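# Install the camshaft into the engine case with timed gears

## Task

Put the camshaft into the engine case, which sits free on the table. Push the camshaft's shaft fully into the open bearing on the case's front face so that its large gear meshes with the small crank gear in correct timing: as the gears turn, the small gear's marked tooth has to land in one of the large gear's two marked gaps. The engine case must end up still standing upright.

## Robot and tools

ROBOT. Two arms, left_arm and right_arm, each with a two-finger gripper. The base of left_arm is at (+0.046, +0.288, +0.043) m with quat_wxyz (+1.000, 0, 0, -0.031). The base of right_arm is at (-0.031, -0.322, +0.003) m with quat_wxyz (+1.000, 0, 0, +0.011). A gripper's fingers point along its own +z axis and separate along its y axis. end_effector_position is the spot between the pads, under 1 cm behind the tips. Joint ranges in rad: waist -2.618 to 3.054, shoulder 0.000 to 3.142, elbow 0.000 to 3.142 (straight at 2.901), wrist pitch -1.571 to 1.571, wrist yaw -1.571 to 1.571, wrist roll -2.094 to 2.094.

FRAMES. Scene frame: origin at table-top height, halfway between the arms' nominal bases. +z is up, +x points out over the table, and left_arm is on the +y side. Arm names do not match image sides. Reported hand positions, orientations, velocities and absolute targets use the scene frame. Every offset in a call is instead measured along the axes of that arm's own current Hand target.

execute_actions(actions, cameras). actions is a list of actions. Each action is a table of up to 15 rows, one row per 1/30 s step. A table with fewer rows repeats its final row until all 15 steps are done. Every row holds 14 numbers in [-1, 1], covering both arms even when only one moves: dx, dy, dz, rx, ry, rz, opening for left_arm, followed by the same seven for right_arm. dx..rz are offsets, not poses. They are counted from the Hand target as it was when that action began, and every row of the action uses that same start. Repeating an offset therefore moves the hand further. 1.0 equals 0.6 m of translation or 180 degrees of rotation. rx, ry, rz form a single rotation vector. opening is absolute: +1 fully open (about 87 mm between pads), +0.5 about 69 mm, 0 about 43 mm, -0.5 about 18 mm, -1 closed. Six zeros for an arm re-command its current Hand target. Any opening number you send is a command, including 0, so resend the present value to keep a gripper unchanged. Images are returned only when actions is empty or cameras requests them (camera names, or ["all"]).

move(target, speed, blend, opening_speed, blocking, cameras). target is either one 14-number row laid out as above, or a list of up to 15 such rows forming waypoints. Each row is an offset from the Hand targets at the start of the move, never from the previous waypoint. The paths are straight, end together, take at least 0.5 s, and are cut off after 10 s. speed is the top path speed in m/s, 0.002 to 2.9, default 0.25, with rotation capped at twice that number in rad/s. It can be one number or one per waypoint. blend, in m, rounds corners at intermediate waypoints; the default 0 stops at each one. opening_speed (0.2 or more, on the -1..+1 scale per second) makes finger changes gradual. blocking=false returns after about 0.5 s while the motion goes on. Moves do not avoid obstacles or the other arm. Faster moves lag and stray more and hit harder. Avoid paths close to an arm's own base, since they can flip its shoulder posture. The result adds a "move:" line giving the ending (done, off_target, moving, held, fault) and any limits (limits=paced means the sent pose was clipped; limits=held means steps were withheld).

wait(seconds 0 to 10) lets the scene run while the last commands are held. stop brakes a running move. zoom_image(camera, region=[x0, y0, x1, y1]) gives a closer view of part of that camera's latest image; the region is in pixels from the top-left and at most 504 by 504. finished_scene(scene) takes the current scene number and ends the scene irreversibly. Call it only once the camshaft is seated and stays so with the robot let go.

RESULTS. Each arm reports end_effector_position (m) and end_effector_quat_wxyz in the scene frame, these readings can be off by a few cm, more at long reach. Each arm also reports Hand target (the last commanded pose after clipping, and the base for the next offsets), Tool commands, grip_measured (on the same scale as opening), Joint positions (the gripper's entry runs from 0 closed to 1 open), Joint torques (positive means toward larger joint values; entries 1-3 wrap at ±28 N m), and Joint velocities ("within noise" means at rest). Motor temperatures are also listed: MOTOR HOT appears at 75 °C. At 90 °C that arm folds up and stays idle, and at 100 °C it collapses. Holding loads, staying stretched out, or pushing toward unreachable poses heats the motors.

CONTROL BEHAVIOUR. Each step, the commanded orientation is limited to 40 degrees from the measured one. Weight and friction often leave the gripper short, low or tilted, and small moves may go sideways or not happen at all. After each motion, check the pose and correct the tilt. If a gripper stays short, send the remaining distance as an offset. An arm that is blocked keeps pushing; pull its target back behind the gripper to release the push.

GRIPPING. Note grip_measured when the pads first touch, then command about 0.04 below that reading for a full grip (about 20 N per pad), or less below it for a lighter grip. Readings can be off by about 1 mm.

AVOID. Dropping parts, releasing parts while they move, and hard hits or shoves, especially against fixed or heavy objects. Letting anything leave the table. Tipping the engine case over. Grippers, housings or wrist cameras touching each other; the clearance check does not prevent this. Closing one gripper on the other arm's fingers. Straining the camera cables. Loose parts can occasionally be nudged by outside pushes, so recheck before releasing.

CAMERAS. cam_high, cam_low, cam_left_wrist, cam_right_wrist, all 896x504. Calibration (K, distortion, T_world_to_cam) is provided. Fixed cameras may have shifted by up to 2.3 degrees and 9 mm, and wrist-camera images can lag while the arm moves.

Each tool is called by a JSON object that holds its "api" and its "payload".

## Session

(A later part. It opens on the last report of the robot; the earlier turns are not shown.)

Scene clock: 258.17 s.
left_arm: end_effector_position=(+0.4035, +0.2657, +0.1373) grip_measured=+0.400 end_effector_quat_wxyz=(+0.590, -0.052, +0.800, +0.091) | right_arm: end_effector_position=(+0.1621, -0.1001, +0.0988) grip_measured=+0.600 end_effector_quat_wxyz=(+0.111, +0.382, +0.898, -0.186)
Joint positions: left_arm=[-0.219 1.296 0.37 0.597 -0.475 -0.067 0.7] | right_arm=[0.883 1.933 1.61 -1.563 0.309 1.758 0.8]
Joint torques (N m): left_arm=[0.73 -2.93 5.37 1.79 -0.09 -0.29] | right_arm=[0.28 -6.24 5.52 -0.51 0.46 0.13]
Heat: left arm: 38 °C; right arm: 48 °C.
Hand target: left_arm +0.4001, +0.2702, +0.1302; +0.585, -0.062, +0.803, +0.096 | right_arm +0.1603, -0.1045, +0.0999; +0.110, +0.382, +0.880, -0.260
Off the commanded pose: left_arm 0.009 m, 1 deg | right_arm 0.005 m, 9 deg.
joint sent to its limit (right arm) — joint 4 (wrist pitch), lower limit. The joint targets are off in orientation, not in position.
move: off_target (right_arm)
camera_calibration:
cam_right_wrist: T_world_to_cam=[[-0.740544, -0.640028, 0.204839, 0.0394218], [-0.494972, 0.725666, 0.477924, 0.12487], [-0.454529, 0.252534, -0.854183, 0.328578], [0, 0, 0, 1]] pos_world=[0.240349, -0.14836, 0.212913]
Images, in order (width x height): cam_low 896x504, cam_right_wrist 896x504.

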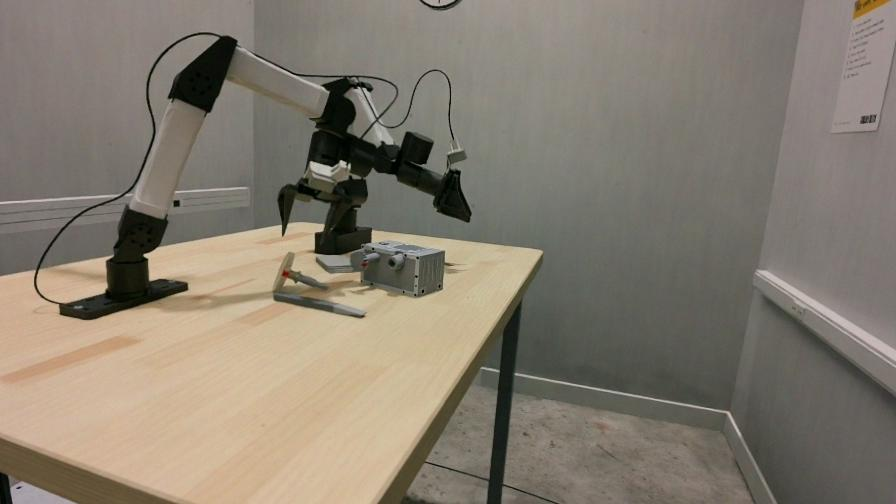

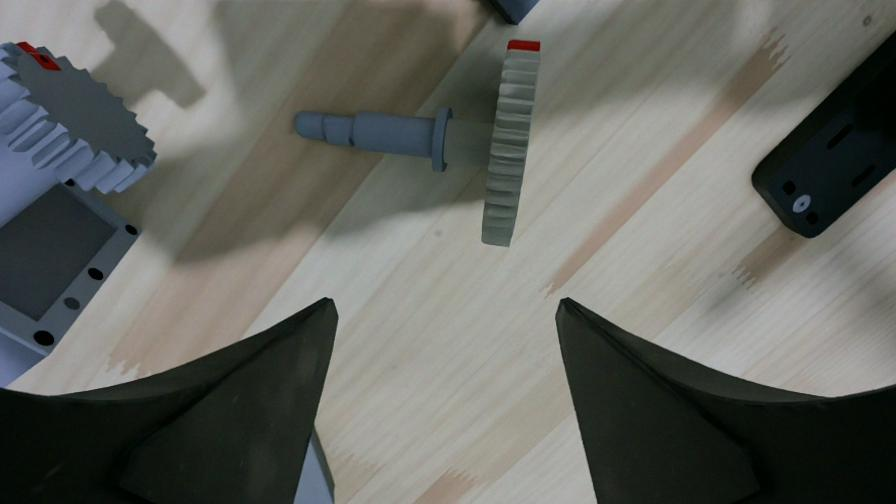

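{"api": "move", "payload": {"target": [0,0,0,0,0,0,0.4,-0.0047,-0.025,0.0375,0,0,0,0.6], "speed": 0.1, "cameras": ["cam_right_wrist"]}}

Scene clock: 291.77 s.
left_arm: end_effector_position=(+0.4035, +0.2657, +0.1373) grip_measured=+0.400 end_effector_quat_wxyz=(+0.590, -0.052, +0.800, +0.091) | right_arm: end_effector_position=(+0.1503, -0.1205, +0.0841) grip_measured=+0.600 end_effector_quat_wxyz=(+0.106, +0.378, +0.891, -0.228)
Joint positions: left_arm=[-0.219 1.296 0.37 0.597 -0.475 -0.067 0.7] | right_arm=[0.879 1.933 1.523 -1.563 0.32 1.768 0.8]
Joint torques (N m): left_arm=[0.55 -2.92 5.29 1.8 -0.13 -0.22] | right_arm=[-0.69 -6.76 5.26 -0.7 0.45 0.17]
Heat: left arm: 39 °C; right arm: 44 °C.
Hand target: left_arm +0.4001, +0.2702, +0.1302; +0.585, -0.062, +0.803, +0.096 | right_arm +0.1512, -0.1270, +0.0877; +0.110, +0.383, +0.880, -0.260
Off the commanded pose: left_arm 0.009 m, 1 deg | right_arm 0.007 m, 4 deg.
joint sent to its limit (right arm) — joint 4 (wrist pitch), lower limit. The joint targets are off in orientation, not in position.
move: off_target (right_arm)
camera_calibration:
cam_right_wrist: T_world_to_cam=[[-0.735989, -0.615449, 0.282033, 0.0164933], [-0.469717, 0.764235, 0.44194, 0.14463], [-0.487531, 0.192787, -0.851555, 0.313423], [0, 0, 0, 1]] pos_world=[0.232878, -0.160805, 0.198327]
Images, in order (width x height): cam_right_wrist 896x504.

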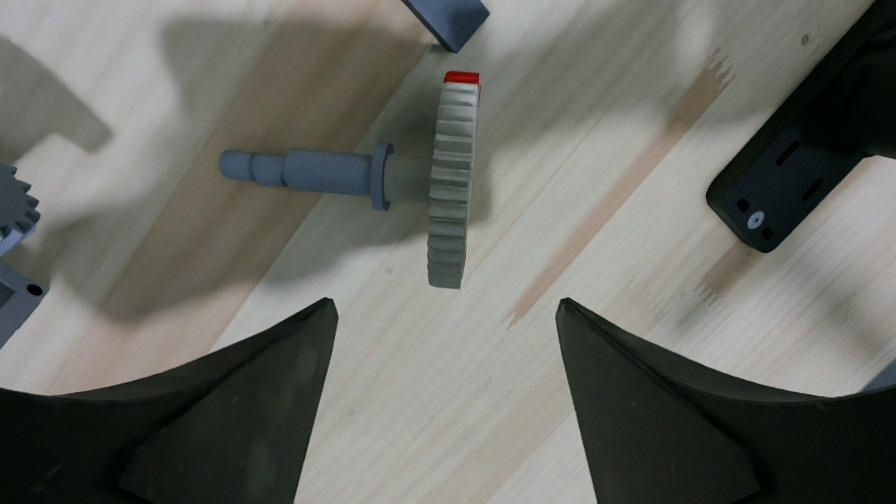

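{"api": "move", "payload": {"target": [0,0,0,0,0,0,0.4,-0.006,0.0,0.052,0,0,0,0.6], "speed": 0.08, "cameras": ["cam_right_wrist"]}}

Scene clock: 302.90 s.
left_arm: end_effector_position=(+0.4035, +0.2657, +0.1373) grip_measured=+0.400 end_effector_quat_wxyz=(+0.590, -0.052, +0.800, +0.091) | right_arm: end_effector_position=(+0.1489, -0.1447, +0.0648) grip_measured=+0.600 end_effector_quat_wxyz=(+0.102, +0.384, +0.879, -0.263)
Joint positions: left_arm=[-0.219 1.296 0.37 0.597 -0.475 -0.067 0.7] | right_arm=[0.839 1.941 1.428 -1.525 0.343 1.767 0.8]
Joint torques (N m): left_arm=[0.61 -2.86 5.41 1.78 -0.14 -0.24] | right_arm=[-0.65 -5.97 5.09 -0.46 0.45 -0.04]
Heat: left arm: 39 °C; right arm: 44 °C.
Hand target: left_arm +0.4001, +0.2702, +0.1301; +0.585, -0.062, +0.803, +0.096 | right_arm +0.1535, -0.1461, +0.0629; +0.110, +0.383, +0.880, -0.260
Off the commanded pose: left_arm 0.009 m, 1 deg | right_arm 0.005 m, 1 deg.
move: done
camera_calibration:
cam_right_wrist: T_world_to_cam=[[-0.745543, -0.573578, 0.339373, 0.00967984], [-0.435008, 0.804596, 0.40422, 0.17414], [-0.504909, 0.153733, -0.849372, 0.297753], [0, 0, 0, 1]] pos_world=[0.233307, -0.180335, 0.179227]
Images, in order (width x height): cam_right_wrist 896x504.

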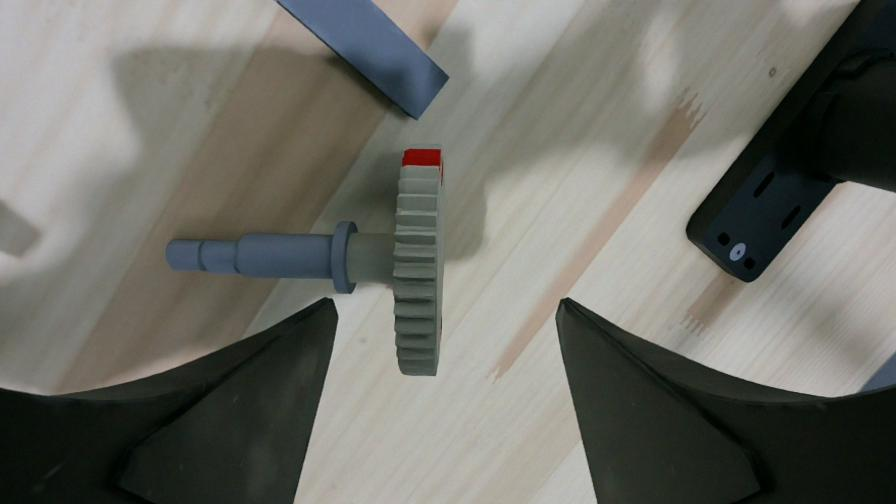

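{"api": "move", "payload": {"target": [0,0,0,0,0,0,0.4,0,0.014,0.001,0,0,0,0.6], "speed": 0.06, "cameras": ["cam_right_wrist"]}}

Scene clock: 307.87 s.
left_arm: end_effector_position=(+0.4035, +0.2657, +0.1373) grip_measured=+0.400 end_effector_quat_wxyz=(+0.590, -0.052, +0.800, +0.091) | right_arm: end_effector_position=(+0.1496, -0.1461, +0.0578) grip_measured=+0.600 end_effector_quat_wxyz=(+0.099, +0.381, +0.877, -0.274)
Joint positions: left_arm=[-0.219 1.296 0.37 0.597 -0.475 -0.067 0.7] | right_arm=[0.835 1.969 1.428 -1.52 0.345 1.763 0.8]
Joint torques (N m): left_arm=[0.28 -2.92 5.14 1.79 -0.18 -0.27] | right_arm=[-0.69 -6 7.68 -0.53 0.46 -0.03]
Motor temperatures (°C): left_arm=[22 29 33 39 23 22 22] | right_arm=[23 31 44 33 23 24 23]
Heat: left arm: 39 °C; right arm: 44 °C.
Hand target: left_arm +0.4001, +0.2702, +0.1301; +0.585, -0.062, +0.803, +0.096 | right_arm +0.1596, -0.1415, +0.0592; +0.110, +0.383, +0.880, -0.260
Off the commanded pose: left_arm 0.009 m, 1 deg | right_arm 0.011 m, 2 deg.
move: off_target (right_arm)
camera_calibration:
cam_right_wrist: T_world_to_cam=[[-0.739817, -0.567364, 0.361621, 0.01065], [-0.429023, 0.811847, 0.396036, 0.179026], [-0.518277, 0.13785, -0.84403, 0.291797], [0, 0, 0, 1]] pos_world=[0.235917, -0.179523, 0.171534]
Images, in order (width x height): cam_right_wrist 896x504.

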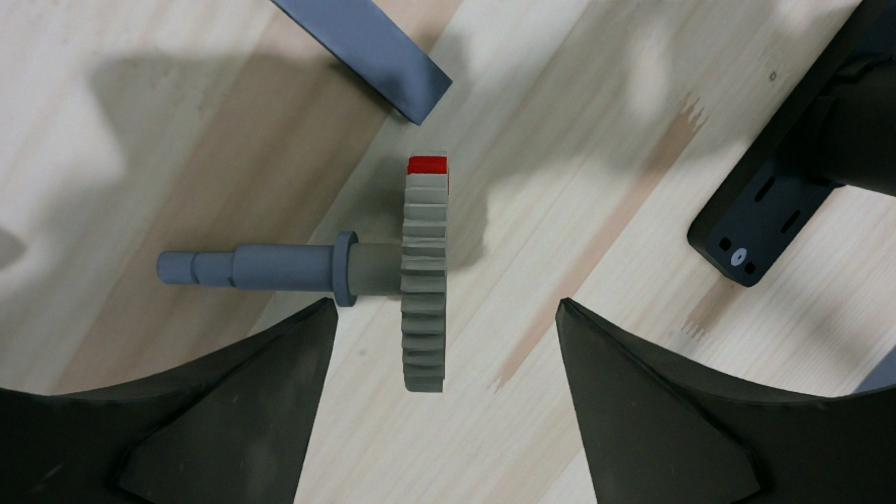

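{"api": "move", "payload": {"target": [0,0,0,0,0,0,0.4,0,0.012,-0.008,0,0,0,0.6], "speed": 0.06, "cameras": ["cam_right_wrist"]}}

Scene clock: 317.20 s.
left_arm: end_effector_position=(+0.4035, +0.2657, +0.1373) grip_measured=+0.400 end_effector_quat_wxyz=(+0.590, -0.052, +0.800, +0.091) | right_arm: end_effector_position=(+0.1576, -0.1369, +0.0569) grip_measured=+0.600 end_effector_quat_wxyz=(+0.101, +0.383, +0.879, -0.266)
Joint positions: left_arm=[-0.219 1.296 0.37 0.597 -0.475 -0.067 0.7] | right_arm=[0.835 1.999 1.474 -1.52 0.345 1.763 0.8]
Joint torques (N m): left_arm=[0.49 -2.85 5.31 1.8 -0.13 -0.26] | right_arm=[-0.59 -6.16 7.95 -0.7 0.44 -0.03]
Heat: left arm: 39 °C; right arm: 45 °C.
Hand target: left_arm +0.4001, +0.2702, +0.1301; +0.585, -0.062, +0.803, +0.096 | right_arm +0.1648, -0.1348, +0.0605; +0.110, +0.383, +0.880, -0.260
Off the commanded pose: left_arm 0.009 m, 1 deg | right_arm 0.008 m, 1 deg.
move: done
camera_calibration:
cam_right_wrist: T_world_to_cam=[[-0.743473, -0.572052, 0.346417, 0.0227954], [-0.43356, 0.806682, 0.401608, 0.175073], [-0.509189, 0.148393, -0.847765, 0.29411], [0, 0, 0, 1]] pos_world=[0.24261, -0.171832, 0.171129]
Images, in order (width x height): cam_right_wrist 896x504.

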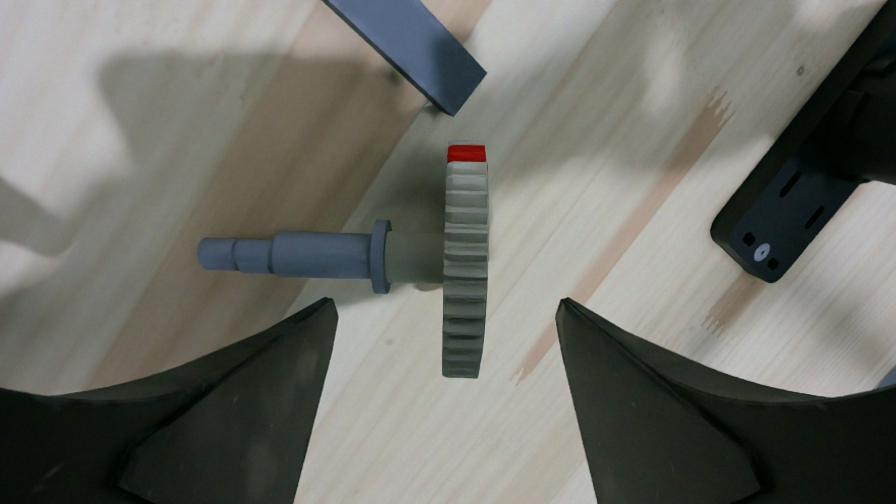

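{"api": "move", "payload": {"target": [0,0,0,0,0,0,0.4,0,-0.012,0,0,0,0,0.6], "speed": 0.06, "cameras": ["cam_right_wrist"]}}

Scene clock: 326.50 s.
left_arm: end_effector_position=(+0.4035, +0.2657, +0.1373) grip_measured=+0.400 end_effector_quat_wxyz=(+0.590, -0.052, +0.800, +0.091) | right_arm: end_effector_position=(+0.1576, -0.1369, +0.0569) grip_measured=+0.600 end_effector_quat_wxyz=(+0.101, +0.383, +0.879, -0.266)
Joint positions: left_arm=[-0.219 1.296 0.37 0.597 -0.475 -0.067 0.7] | right_arm=[0.835 1.999 1.474 -1.52 0.345 1.763 0.8]
Joint torques (N m): left_arm=[0.58 -2.85 5.24 1.79 -0.14 -0.28] | right_arm=[-0.29 -8.21 5.34 -0.71 0.42 0.01]
Heat: left arm: 39 °C; right arm: 45 °C.
Hand target: left_arm +0.4001, +0.2702, +0.1301; +0.585, -0.062, +0.803, +0.096 | right_arm +0.1596, -0.1389, +0.0632; +0.110, +0.383, +0.880, -0.260
Off the commanded pose: left_arm 0.009 m, 1 deg | right_arm 0.007 m, 1 deg.
move: done
camera_calibration:
cam_right_wrist: T_world_to_cam=[[-0.743473, -0.572052, 0.346417, 0.0227954], [-0.43356, 0.806682, 0.401608, 0.175073], [-0.509189, 0.148393, -0.847765, 0.29411], [0, 0, 0, 1]] pos_world=[0.24261, -0.171832, 0.171129]
Images, in order (width x height): cam_right_wrist 896x504.

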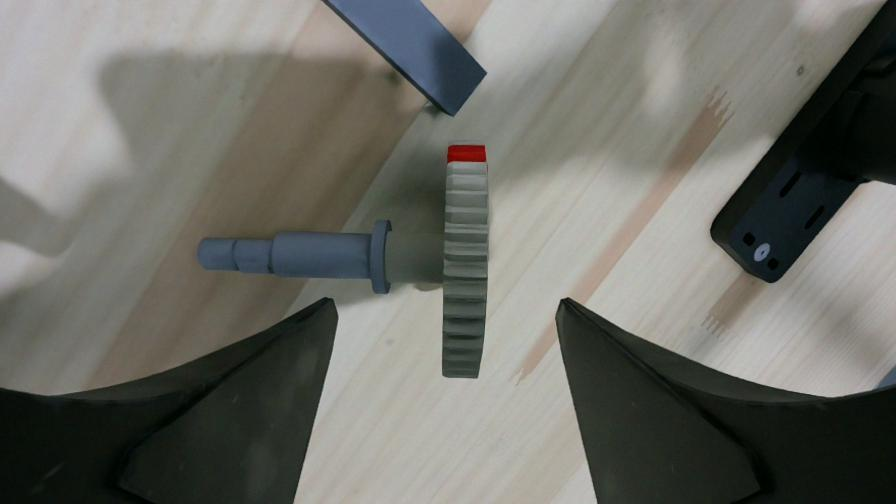

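{"api": "move", "payload": {"target": [0,0,0,0,0,0,0.4,0,-0.002,0,0,0,0,-0.72], "speed": 0.06, "opening_speed": 0.6, "cameras": ["cam_right_wrist","cam_low"]}}

{"api": "zoom_image", "payload": {"camera": "cam_low", "region": [250, 230, 430, 310]}}

Scene clock: 336.53 s.
left_arm: end_effector_position=(+0.4035, +0.2657, +0.1373) grip_measured=+0.400 end_effector_quat_wxyz=(+0.590, -0.052, +0.800, +0.091) | right_arm: end_effector_position=(+0.1556, -0.1395, +0.0585) grip_measured=-0.626 end_effector_quat_wxyz=(+0.100, +0.381, +0.878, -0.273)
Joint positions: left_arm=[-0.219 1.296 0.37 0.597 -0.475 -0.067 0.7] | right_arm=[0.835 1.999 1.474 -1.534 0.346 1.762 0.187]
Joint torques (N m): left_arm=[0.69 -2.89 5.33 1.8 -0.11 -0.26] | right_arm=[-0.24 -8.53 4.92 -0.58 0.41 0.02]
Heat: left arm: 40 °C; right arm: 44 °C.
Hand target: left_arm +0.4001, +0.2702, +0.1301; +0.585, -0.062, +0.803, +0.096 | right_arm +0.1587, -0.1396, +0.0637; +0.110, +0.383, +0.880, -0.260
Off the commanded pose: left_arm 0.009 m, 1 deg | right_arm 0.006 m, 2 deg.
move: done
camera_calibration:
cam_right_wrist: T_world_to_cam=[[-0.739934, -0.568665, 0.359329, 0.0184617], [-0.430753, 0.810844, 0.396211, 0.176093], [-0.516671, 0.138388, -0.844926, 0.294388], [0, 0, 0, 1]] pos_world=[0.241615, -0.173025, 0.172332]
Images, in order (width x height): cam_low 896x504, cam_right_wrist 896x504.

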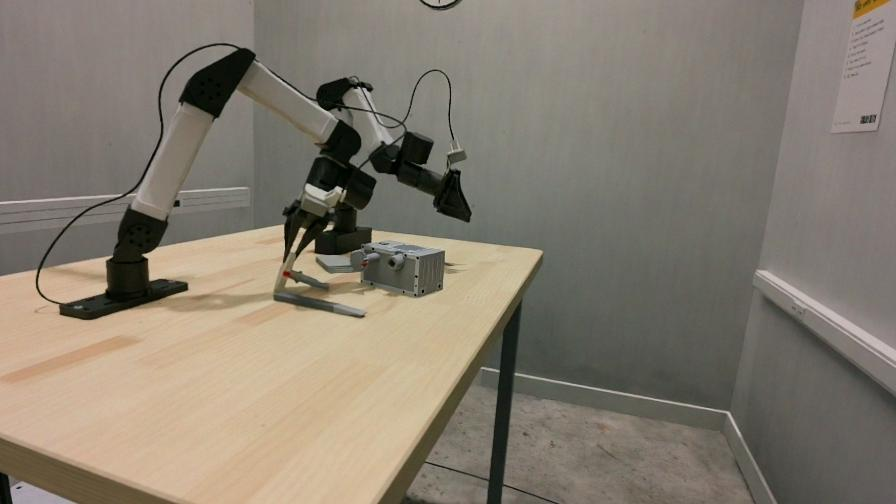

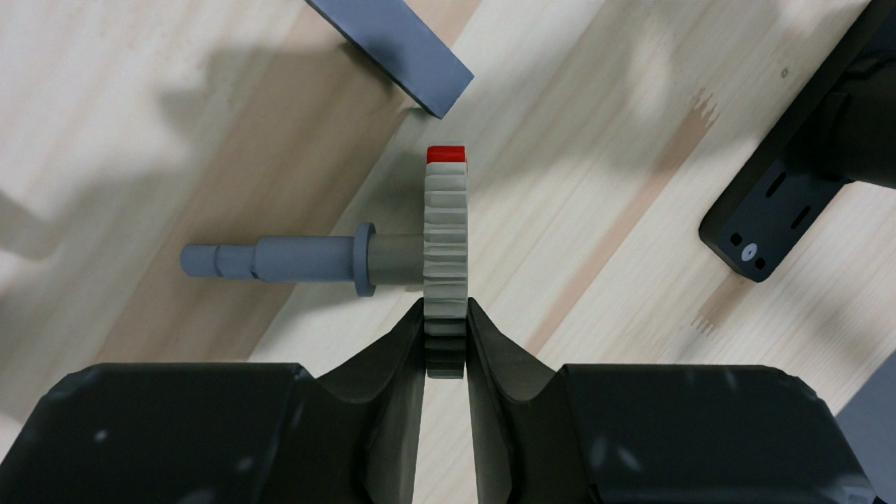

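Scaled by 2.800 from the camera's 896x504 image, which has a finer 1280x720 frame.

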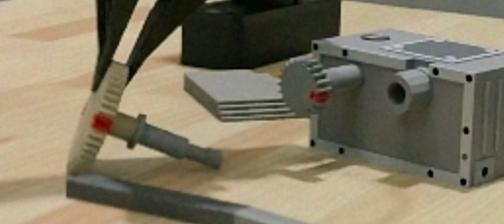

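{"api": "move", "payload": {"target": [[0,0,0,0,0,0,0.4,-0.0588,-0.0562,-0.126,0,0,0,-0.72],[0,0,0,0,0,0,0.4,-0.273,0.0067,-0.0963,-0.1987,-0.066,-0.1258,-0.72]], "speed": 0.15, "blend": 0.01, "cameras": ["cam_right_wrist","cam_low","cam_high"]}}

{"api": "zoom_image", "payload": {"camera": "cam_low", "region": [270, 190, 450, 300]}}

Scene clock: 375.63 s.
left_arm: end_effector_position=(+0.4035, +0.2657, +0.1373) grip_measured=+0.400 end_effector_quat_wxyz=(+0.590, -0.052, +0.800, +0.091) | right_arm: end_effector_position=(+0.2656, -0.2103, +0.1640) grip_measured=-0.626 end_effector_quat_wxyz=(+0.230, +0.121, +0.964, -0.056)
Joint positions: left_arm=[-0.219 1.296 0.37 0.597 -0.475 -0.067 0.7] | right_arm=[0.453 1.548 1.422 -1.111 0.348 0.665 0.187]
Joint torques (N m): left_arm=[0.46 -2.8 5.27 1.81 -0.19 -0.24] | right_arm=[-0.65 -6.86 6.97 1.71 0.22 -0.05]
Heat: left arm: 40 °C; right arm: 43 °C.
Hand target: left_arm +0.4001, +0.2702, +0.1301; +0.585, -0.062, +0.803, +0.096 | right_arm +0.2739, -0.2070, +0.1750; +0.257, +0.125, +0.958, -0.034
Off the commanded pose: left_arm 0.009 m, 1 deg | right_arm 0.014 m, 4 deg.
move: off_target (right_arm)
camera_calibration:
cam_right_wrist: T_world_to_cam=[[-0.261404, -0.965221, 0.00411836, -0.130581], [-0.889409, 0.242525, 0.387471, 0.2428], [-0.374994, 0.0976234, -0.921873, 0.41667], [0, 0, 0, 1]] pos_world=[0.338063, -0.225601, 0.290576]
Images, in order (width x height): cam_high 896x504, cam_low 896x504, cam_right_wrist 896x504.

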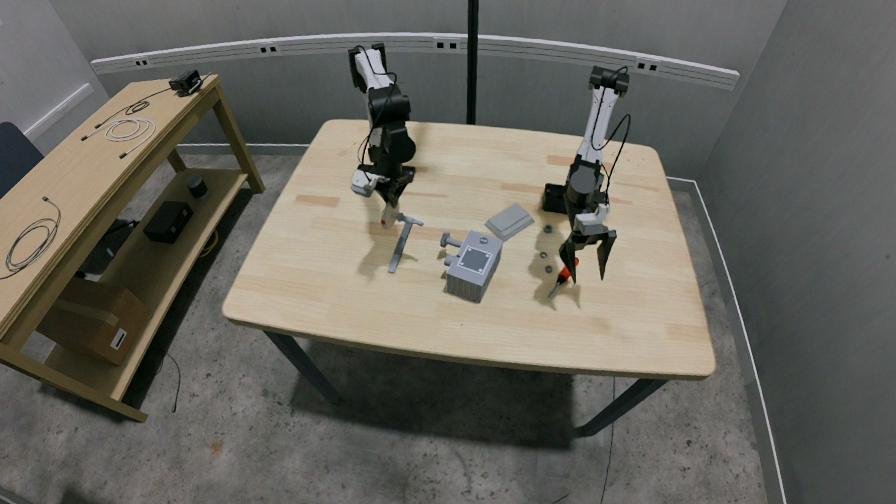

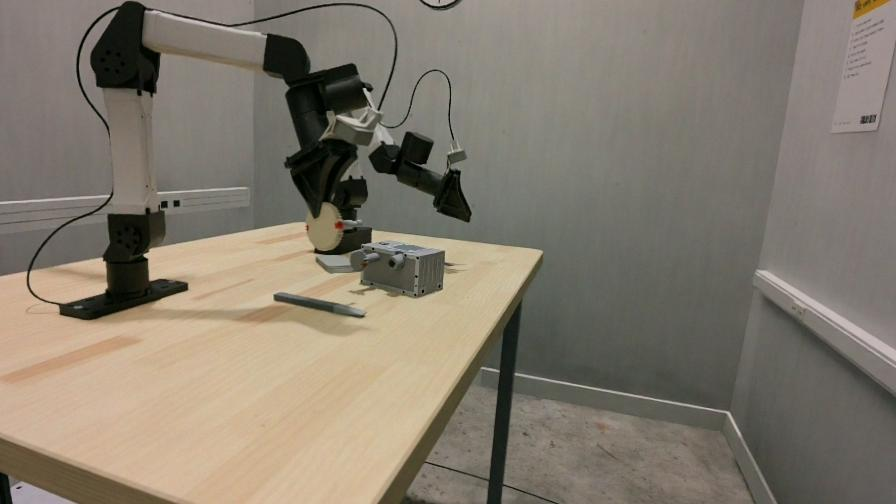

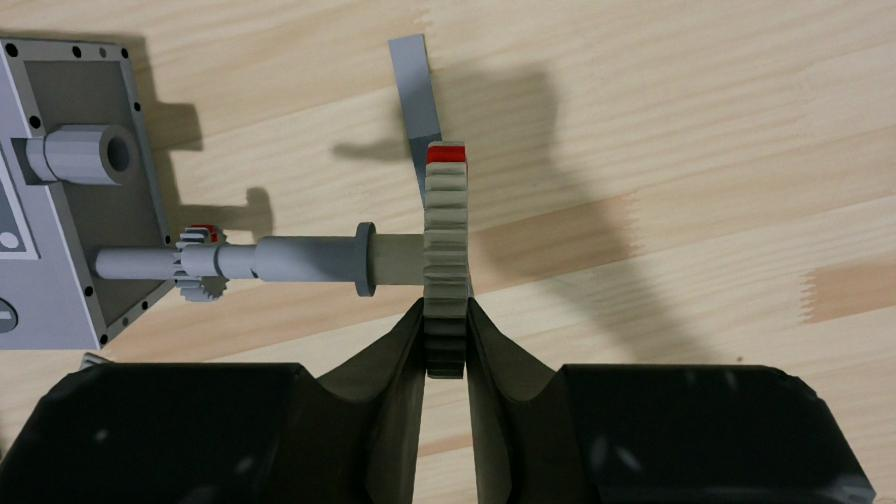

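Scaled by 2.800 from the camera's 896x504 image, which has a finer 1280x720 frame.

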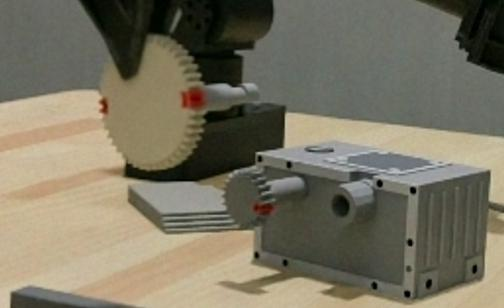

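{"api": "move", "payload": {"target": [[0,0,0,0,0,0,0.4,-0.0203,0,0.0117,0,0,0,-0.72],[0,0,0,0,0,0,0.4,0.0463,0,0.1272,-0.0144,0,0.0083,-0.72]], "speed": 0.12, "cameras": ["cam_right_wrist","cam_low","cam_high"]}}

{"api": "zoom_image", "payload": {"camera": "cam_low", "region": [320, 220, 440, 310]}}

{"api": "zoom_image", "payload": {"camera": "cam_high", "region": [390, 200, 510, 300]}}

Scene clock: 409.23 s.
left_arm: end_effector_position=(+0.4035, +0.2657, +0.1373) grip_measured=+0.400 end_effector_quat_wxyz=(+0.590, -0.052, +0.800, +0.091) | right_arm: end_effector_position=(+0.2763, -0.2145, +0.0851) grip_measured=-0.626 end_effector_quat_wxyz=(+0.233, +0.128, +0.964, -0.029)
Joint positions: left_arm=[-0.219 1.296 0.37 0.597 -0.475 -0.067 0.7] | right_arm=[0.398 1.556 1.11 -0.744 0.29 0.628 0.187]
Joint torques (N m): left_arm=[0.58 -2.81 5.35 1.76 -0.15 -0.25] | right_arm=[-0.76 -6.5 7.05 1.83 0.15 -0.07]
Heat: left arm: 41 °C; right arm: 44 °C.
Hand target: left_arm +0.4001, +0.2702, +0.1301; +0.585, -0.062, +0.803, +0.096 | right_arm +0.2876, -0.2106, +0.0950; +0.260, +0.132, +0.956, -0.008
Off the commanded pose: left_arm 0.009 m, 1 deg | right_arm 0.016 m, 4 deg.
move: off_target (right_arm)
camera_calibration:
cam_right_wrist: T_world_to_cam=[[-0.262225, -0.96364, -0.0513497, -0.126193], [-0.894694, 0.222834, 0.387127, 0.281127], [-0.361609, 0.147456, -0.920595, 0.35515], [0, 0, 0, 1]] pos_world=[0.346857, -0.236619, 0.211638]
Images, in order (width x height): cam_high 896x504, cam_low 896x504, cam_right_wrist 896x504.

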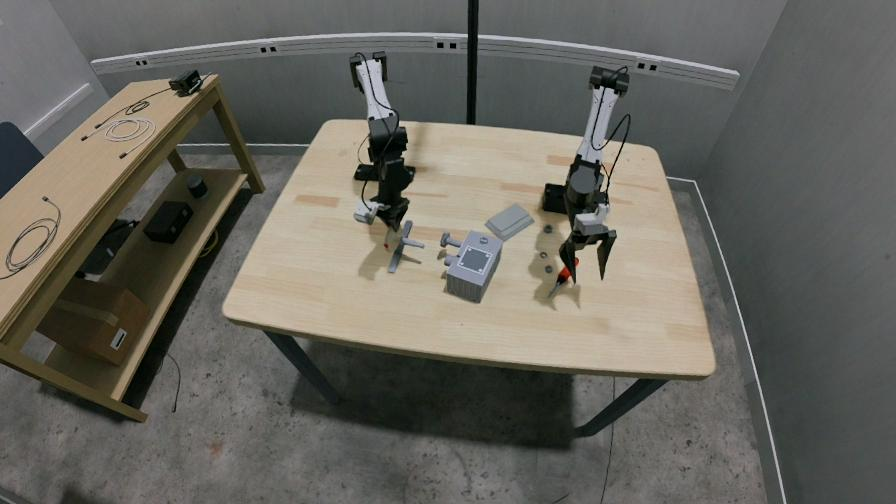

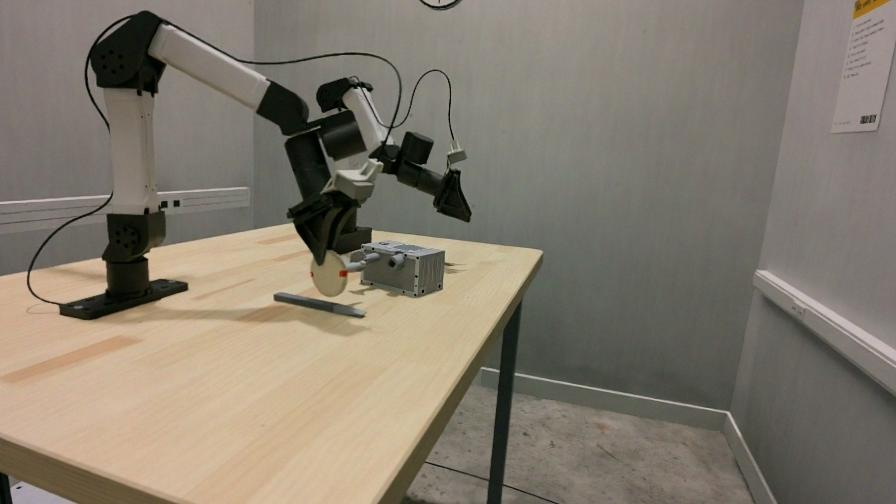

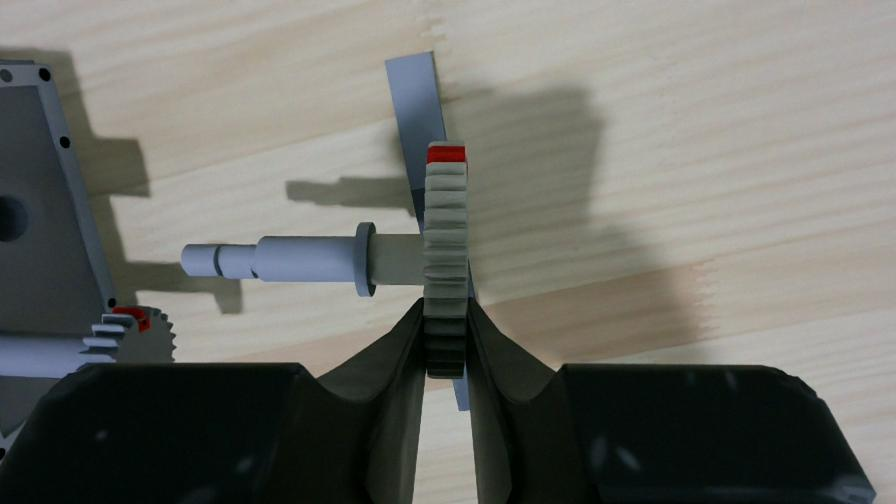

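Scaled by 4.200 from the camera's 896x504 image, which has a finer 1280x720 frame.

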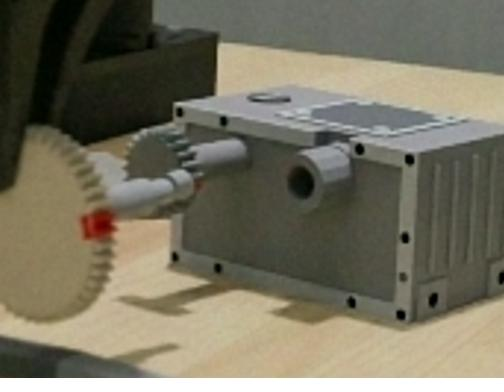

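Scaled by 4.200 from the camera's 896x504 image, which has a finer 1280x720 frame.

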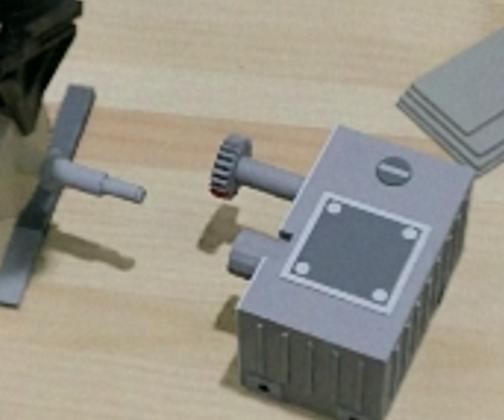

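{"api": "move", "payload": {"target": [0,0,0,0,0,0,0.4,-0.0095,0.041,0.0253,0,0,0,-0.72], "speed": 0.08, "cameras": ["cam_right_wrist","cam_low","cam_high"]}}

{"api": "zoom_image", "payload": {"camera": "cam_low", "region": [330, 225, 430, 295]}}

{"api": "zoom_image", "payload": {"camera": "cam_high", "region": [390, 220, 490, 300]}}

Scene clock: 427.63 s.
left_arm: end_effector_position=(+0.4035, +0.2657, +0.1373) grip_measured=+0.400 end_effector_quat_wxyz=(+0.590, -0.052, +0.800, +0.091) | right_arm: end_effector_position=(+0.2854, -0.2011, +0.0712) grip_measured=-0.626 end_effector_quat_wxyz=(+0.225, +0.124, +0.966, -0.030)
Joint positions: left_arm=[-0.219 1.296 0.37 0.597 -0.475 -0.067 0.7] | right_arm=[0.422 1.636 1.142 -0.718 0.29 0.645 0.187]
Joint torques (N m): left_arm=[0.44 -2.78 5.29 1.79 -0.15 -0.25] | right_arm=[0.28 -5.3 10.7 1.75 0.3 0.13]
Heat: left arm: 41 °C; right arm: 44 °C.
Hand target: left_arm +0.4001, +0.2702, +0.1301; +0.585, -0.062, +0.803, +0.096 | right_arm +0.3063, -0.1895, +0.0861; +0.260, +0.132, +0.956, -0.008
Off the commanded pose: left_arm 0.009 m, 1 deg | right_arm 0.028 m, 5 deg.
move: off_target (right_arm)
camera_calibration:
cam_right_wrist: T_world_to_cam=[[-0.254674, -0.966026, -0.0439841, -0.114715], [-0.889424, 0.216141, 0.40275, 0.287787], [-0.379561, 0.14169, -0.914252, 0.347291], [0, 0, 0, 1]] pos_world=[0.358567, -0.222228, 0.19656]
Images, in order (width x height): cam_high 896x504, cam_low 896x504, cam_right_wrist 896x504.

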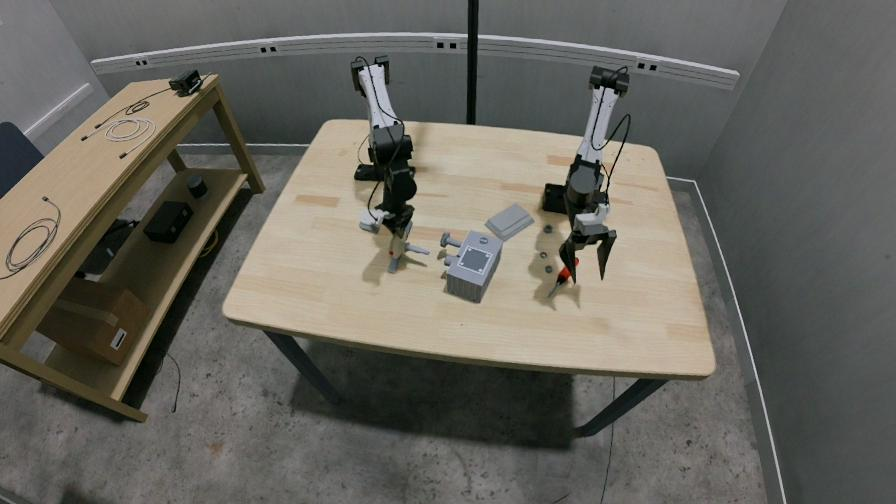

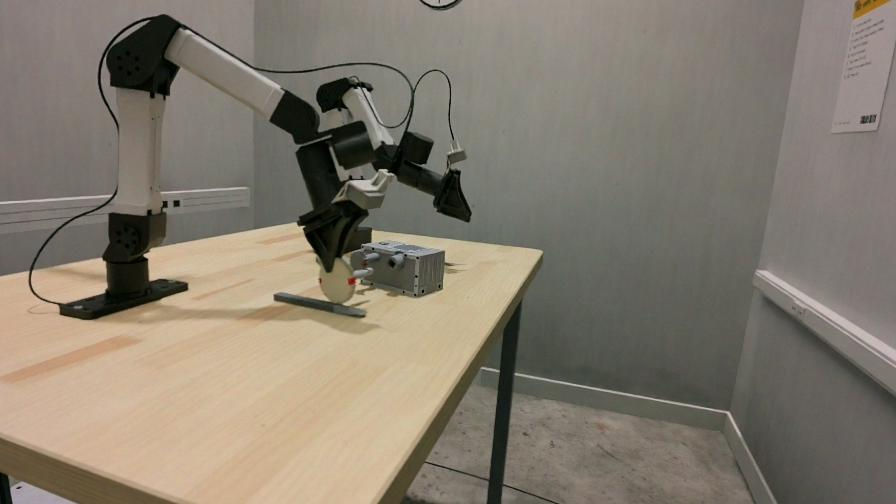

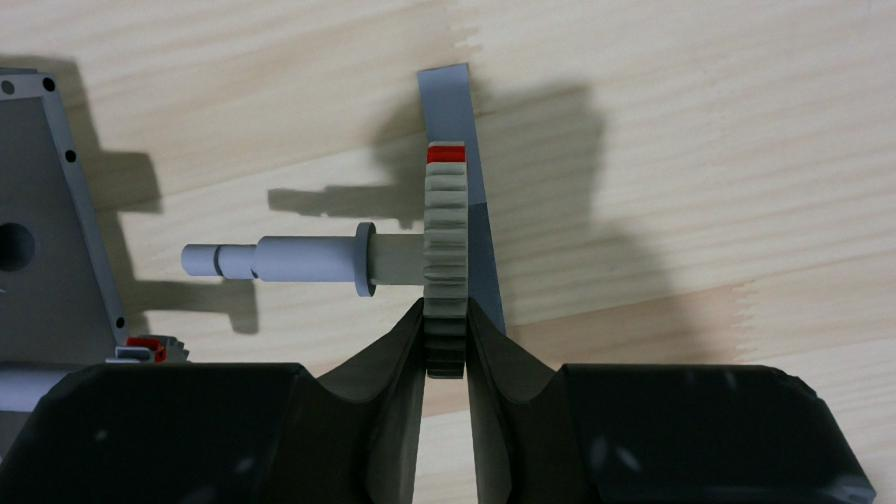

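Scaled by 5.040 from the camera's 896x504 image, which has a finer 1280x720 frame.

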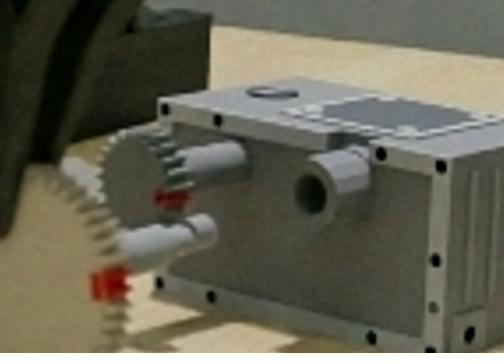

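Scaled by 5.040 from the camera's 896x504 image, which has a finer 1280x720 frame.

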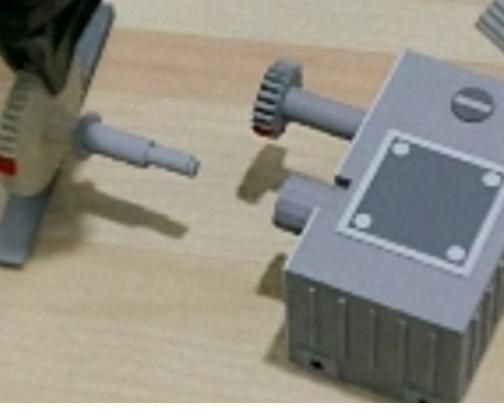

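{"api": "move", "payload": {"target": [0,0,0,0,0,0,0.4,-0.0117,0.0252,0,0,0,0,-0.72], "speed": 0.06, "cameras": ["cam_right_wrist","cam_low","cam_high"]}}

{"api": "zoom_image", "payload": {"camera": "cam_low", "region": [330, 225, 430, 295]}}

{"api": "zoom_image", "payload": {"camera": "cam_high", "region": [390, 220, 490, 300]}}

Scene clock: 448.03 s.
left_arm: end_effector_position=(+0.4035, +0.2657, +0.1373) grip_measured=+0.400 end_effector_quat_wxyz=(+0.590, -0.052, +0.800, +0.091) | right_arm: end_effector_position=(+0.3006, -0.1842, +0.0756) grip_measured=-0.626 end_effector_quat_wxyz=(+0.233, +0.124, +0.964, -0.020)
Joint positions: left_arm=[-0.219 1.296 0.37 0.597 -0.475 -0.067 0.7] | right_arm=[0.445 1.69 1.214 -0.718 0.29 0.666 0.187]
Joint torques (N m): left_arm=[0.61 -2.89 5.41 1.78 -0.14 -0.29] | right_arm=[0.28 -5.71 10.92 1.47 0.4 0.13]
Heat: left arm: 41 °C; right arm: 47 °C.
Hand target: left_arm +0.4001, +0.2702, +0.1301; +0.585, -0.062, +0.803, +0.096 | right_arm +0.3159, -0.1766, +0.0904; +0.260, +0.132, +0.956, -0.008
Off the commanded pose: left_arm 0.009 m, 1 deg | right_arm 0.023 m, 4 deg.
move: off_target (right_arm)
camera_calibration:
cam_right_wrist: T_world_to_cam=[[-0.250036, -0.966015, -0.0655589, -0.0940844], [-0.897751, 0.20594, 0.389399, 0.297567], [-0.362664, 0.156219, -0.918733, 0.352519], [0, 0, 0, 1]] pos_world=[0.371462, -0.207238, 0.201831]
Images, in order (width x height): cam_high 896x504, cam_low 896x504, cam_right_wrist 896x504.

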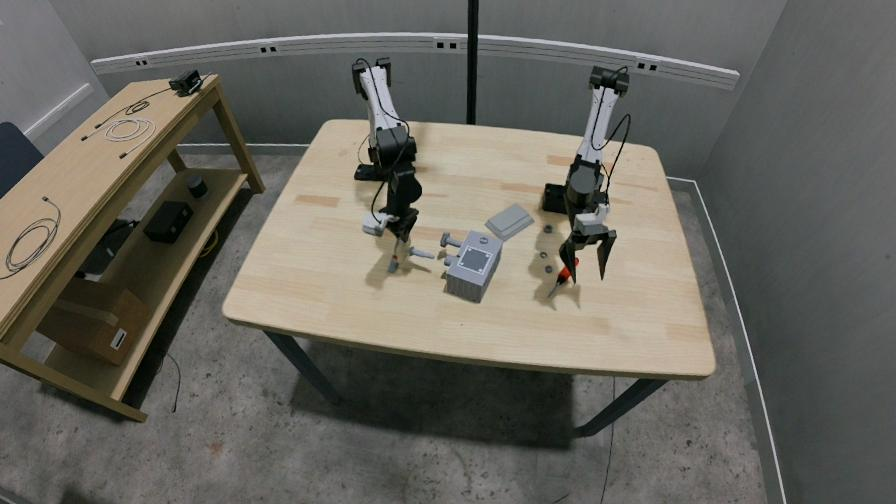

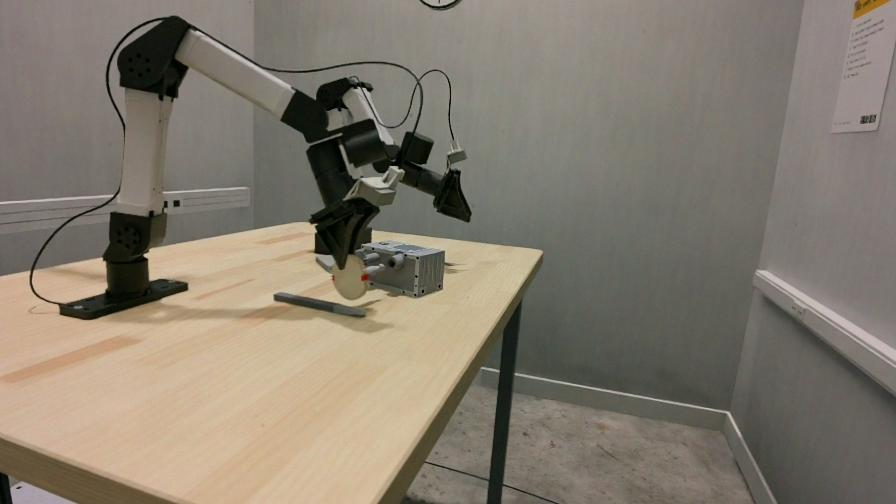

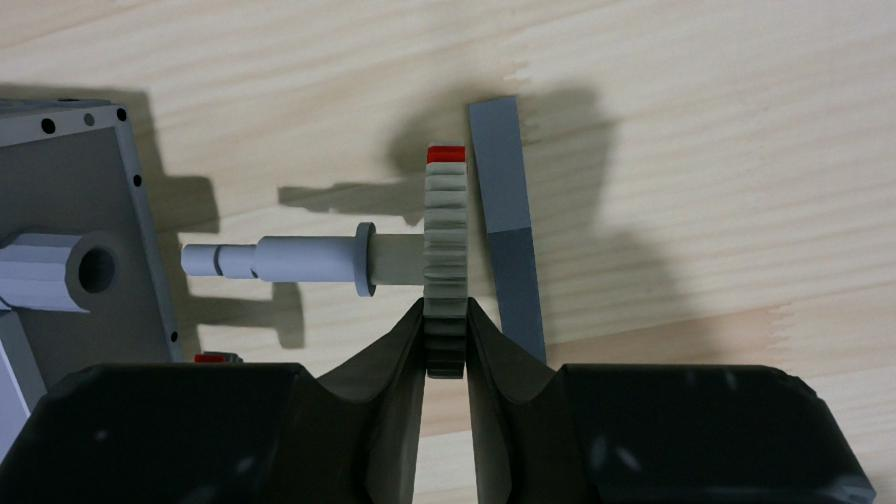

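Scaled by 5.040 from the camera's 896x504 image, which has a finer 1280x720 frame.

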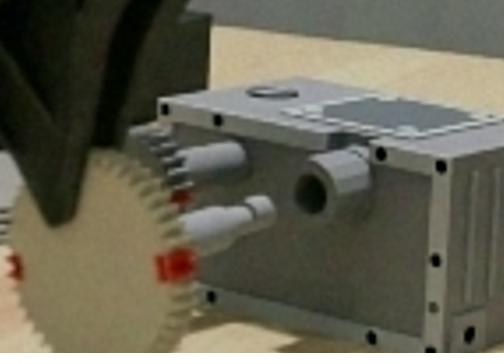

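Scaled by 5.040 from the camera's 896x504 image, which has a finer 1280x720 frame.

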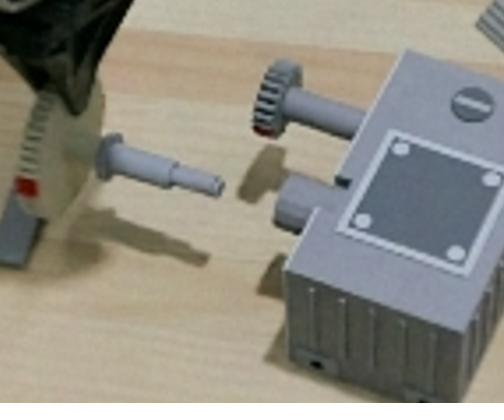

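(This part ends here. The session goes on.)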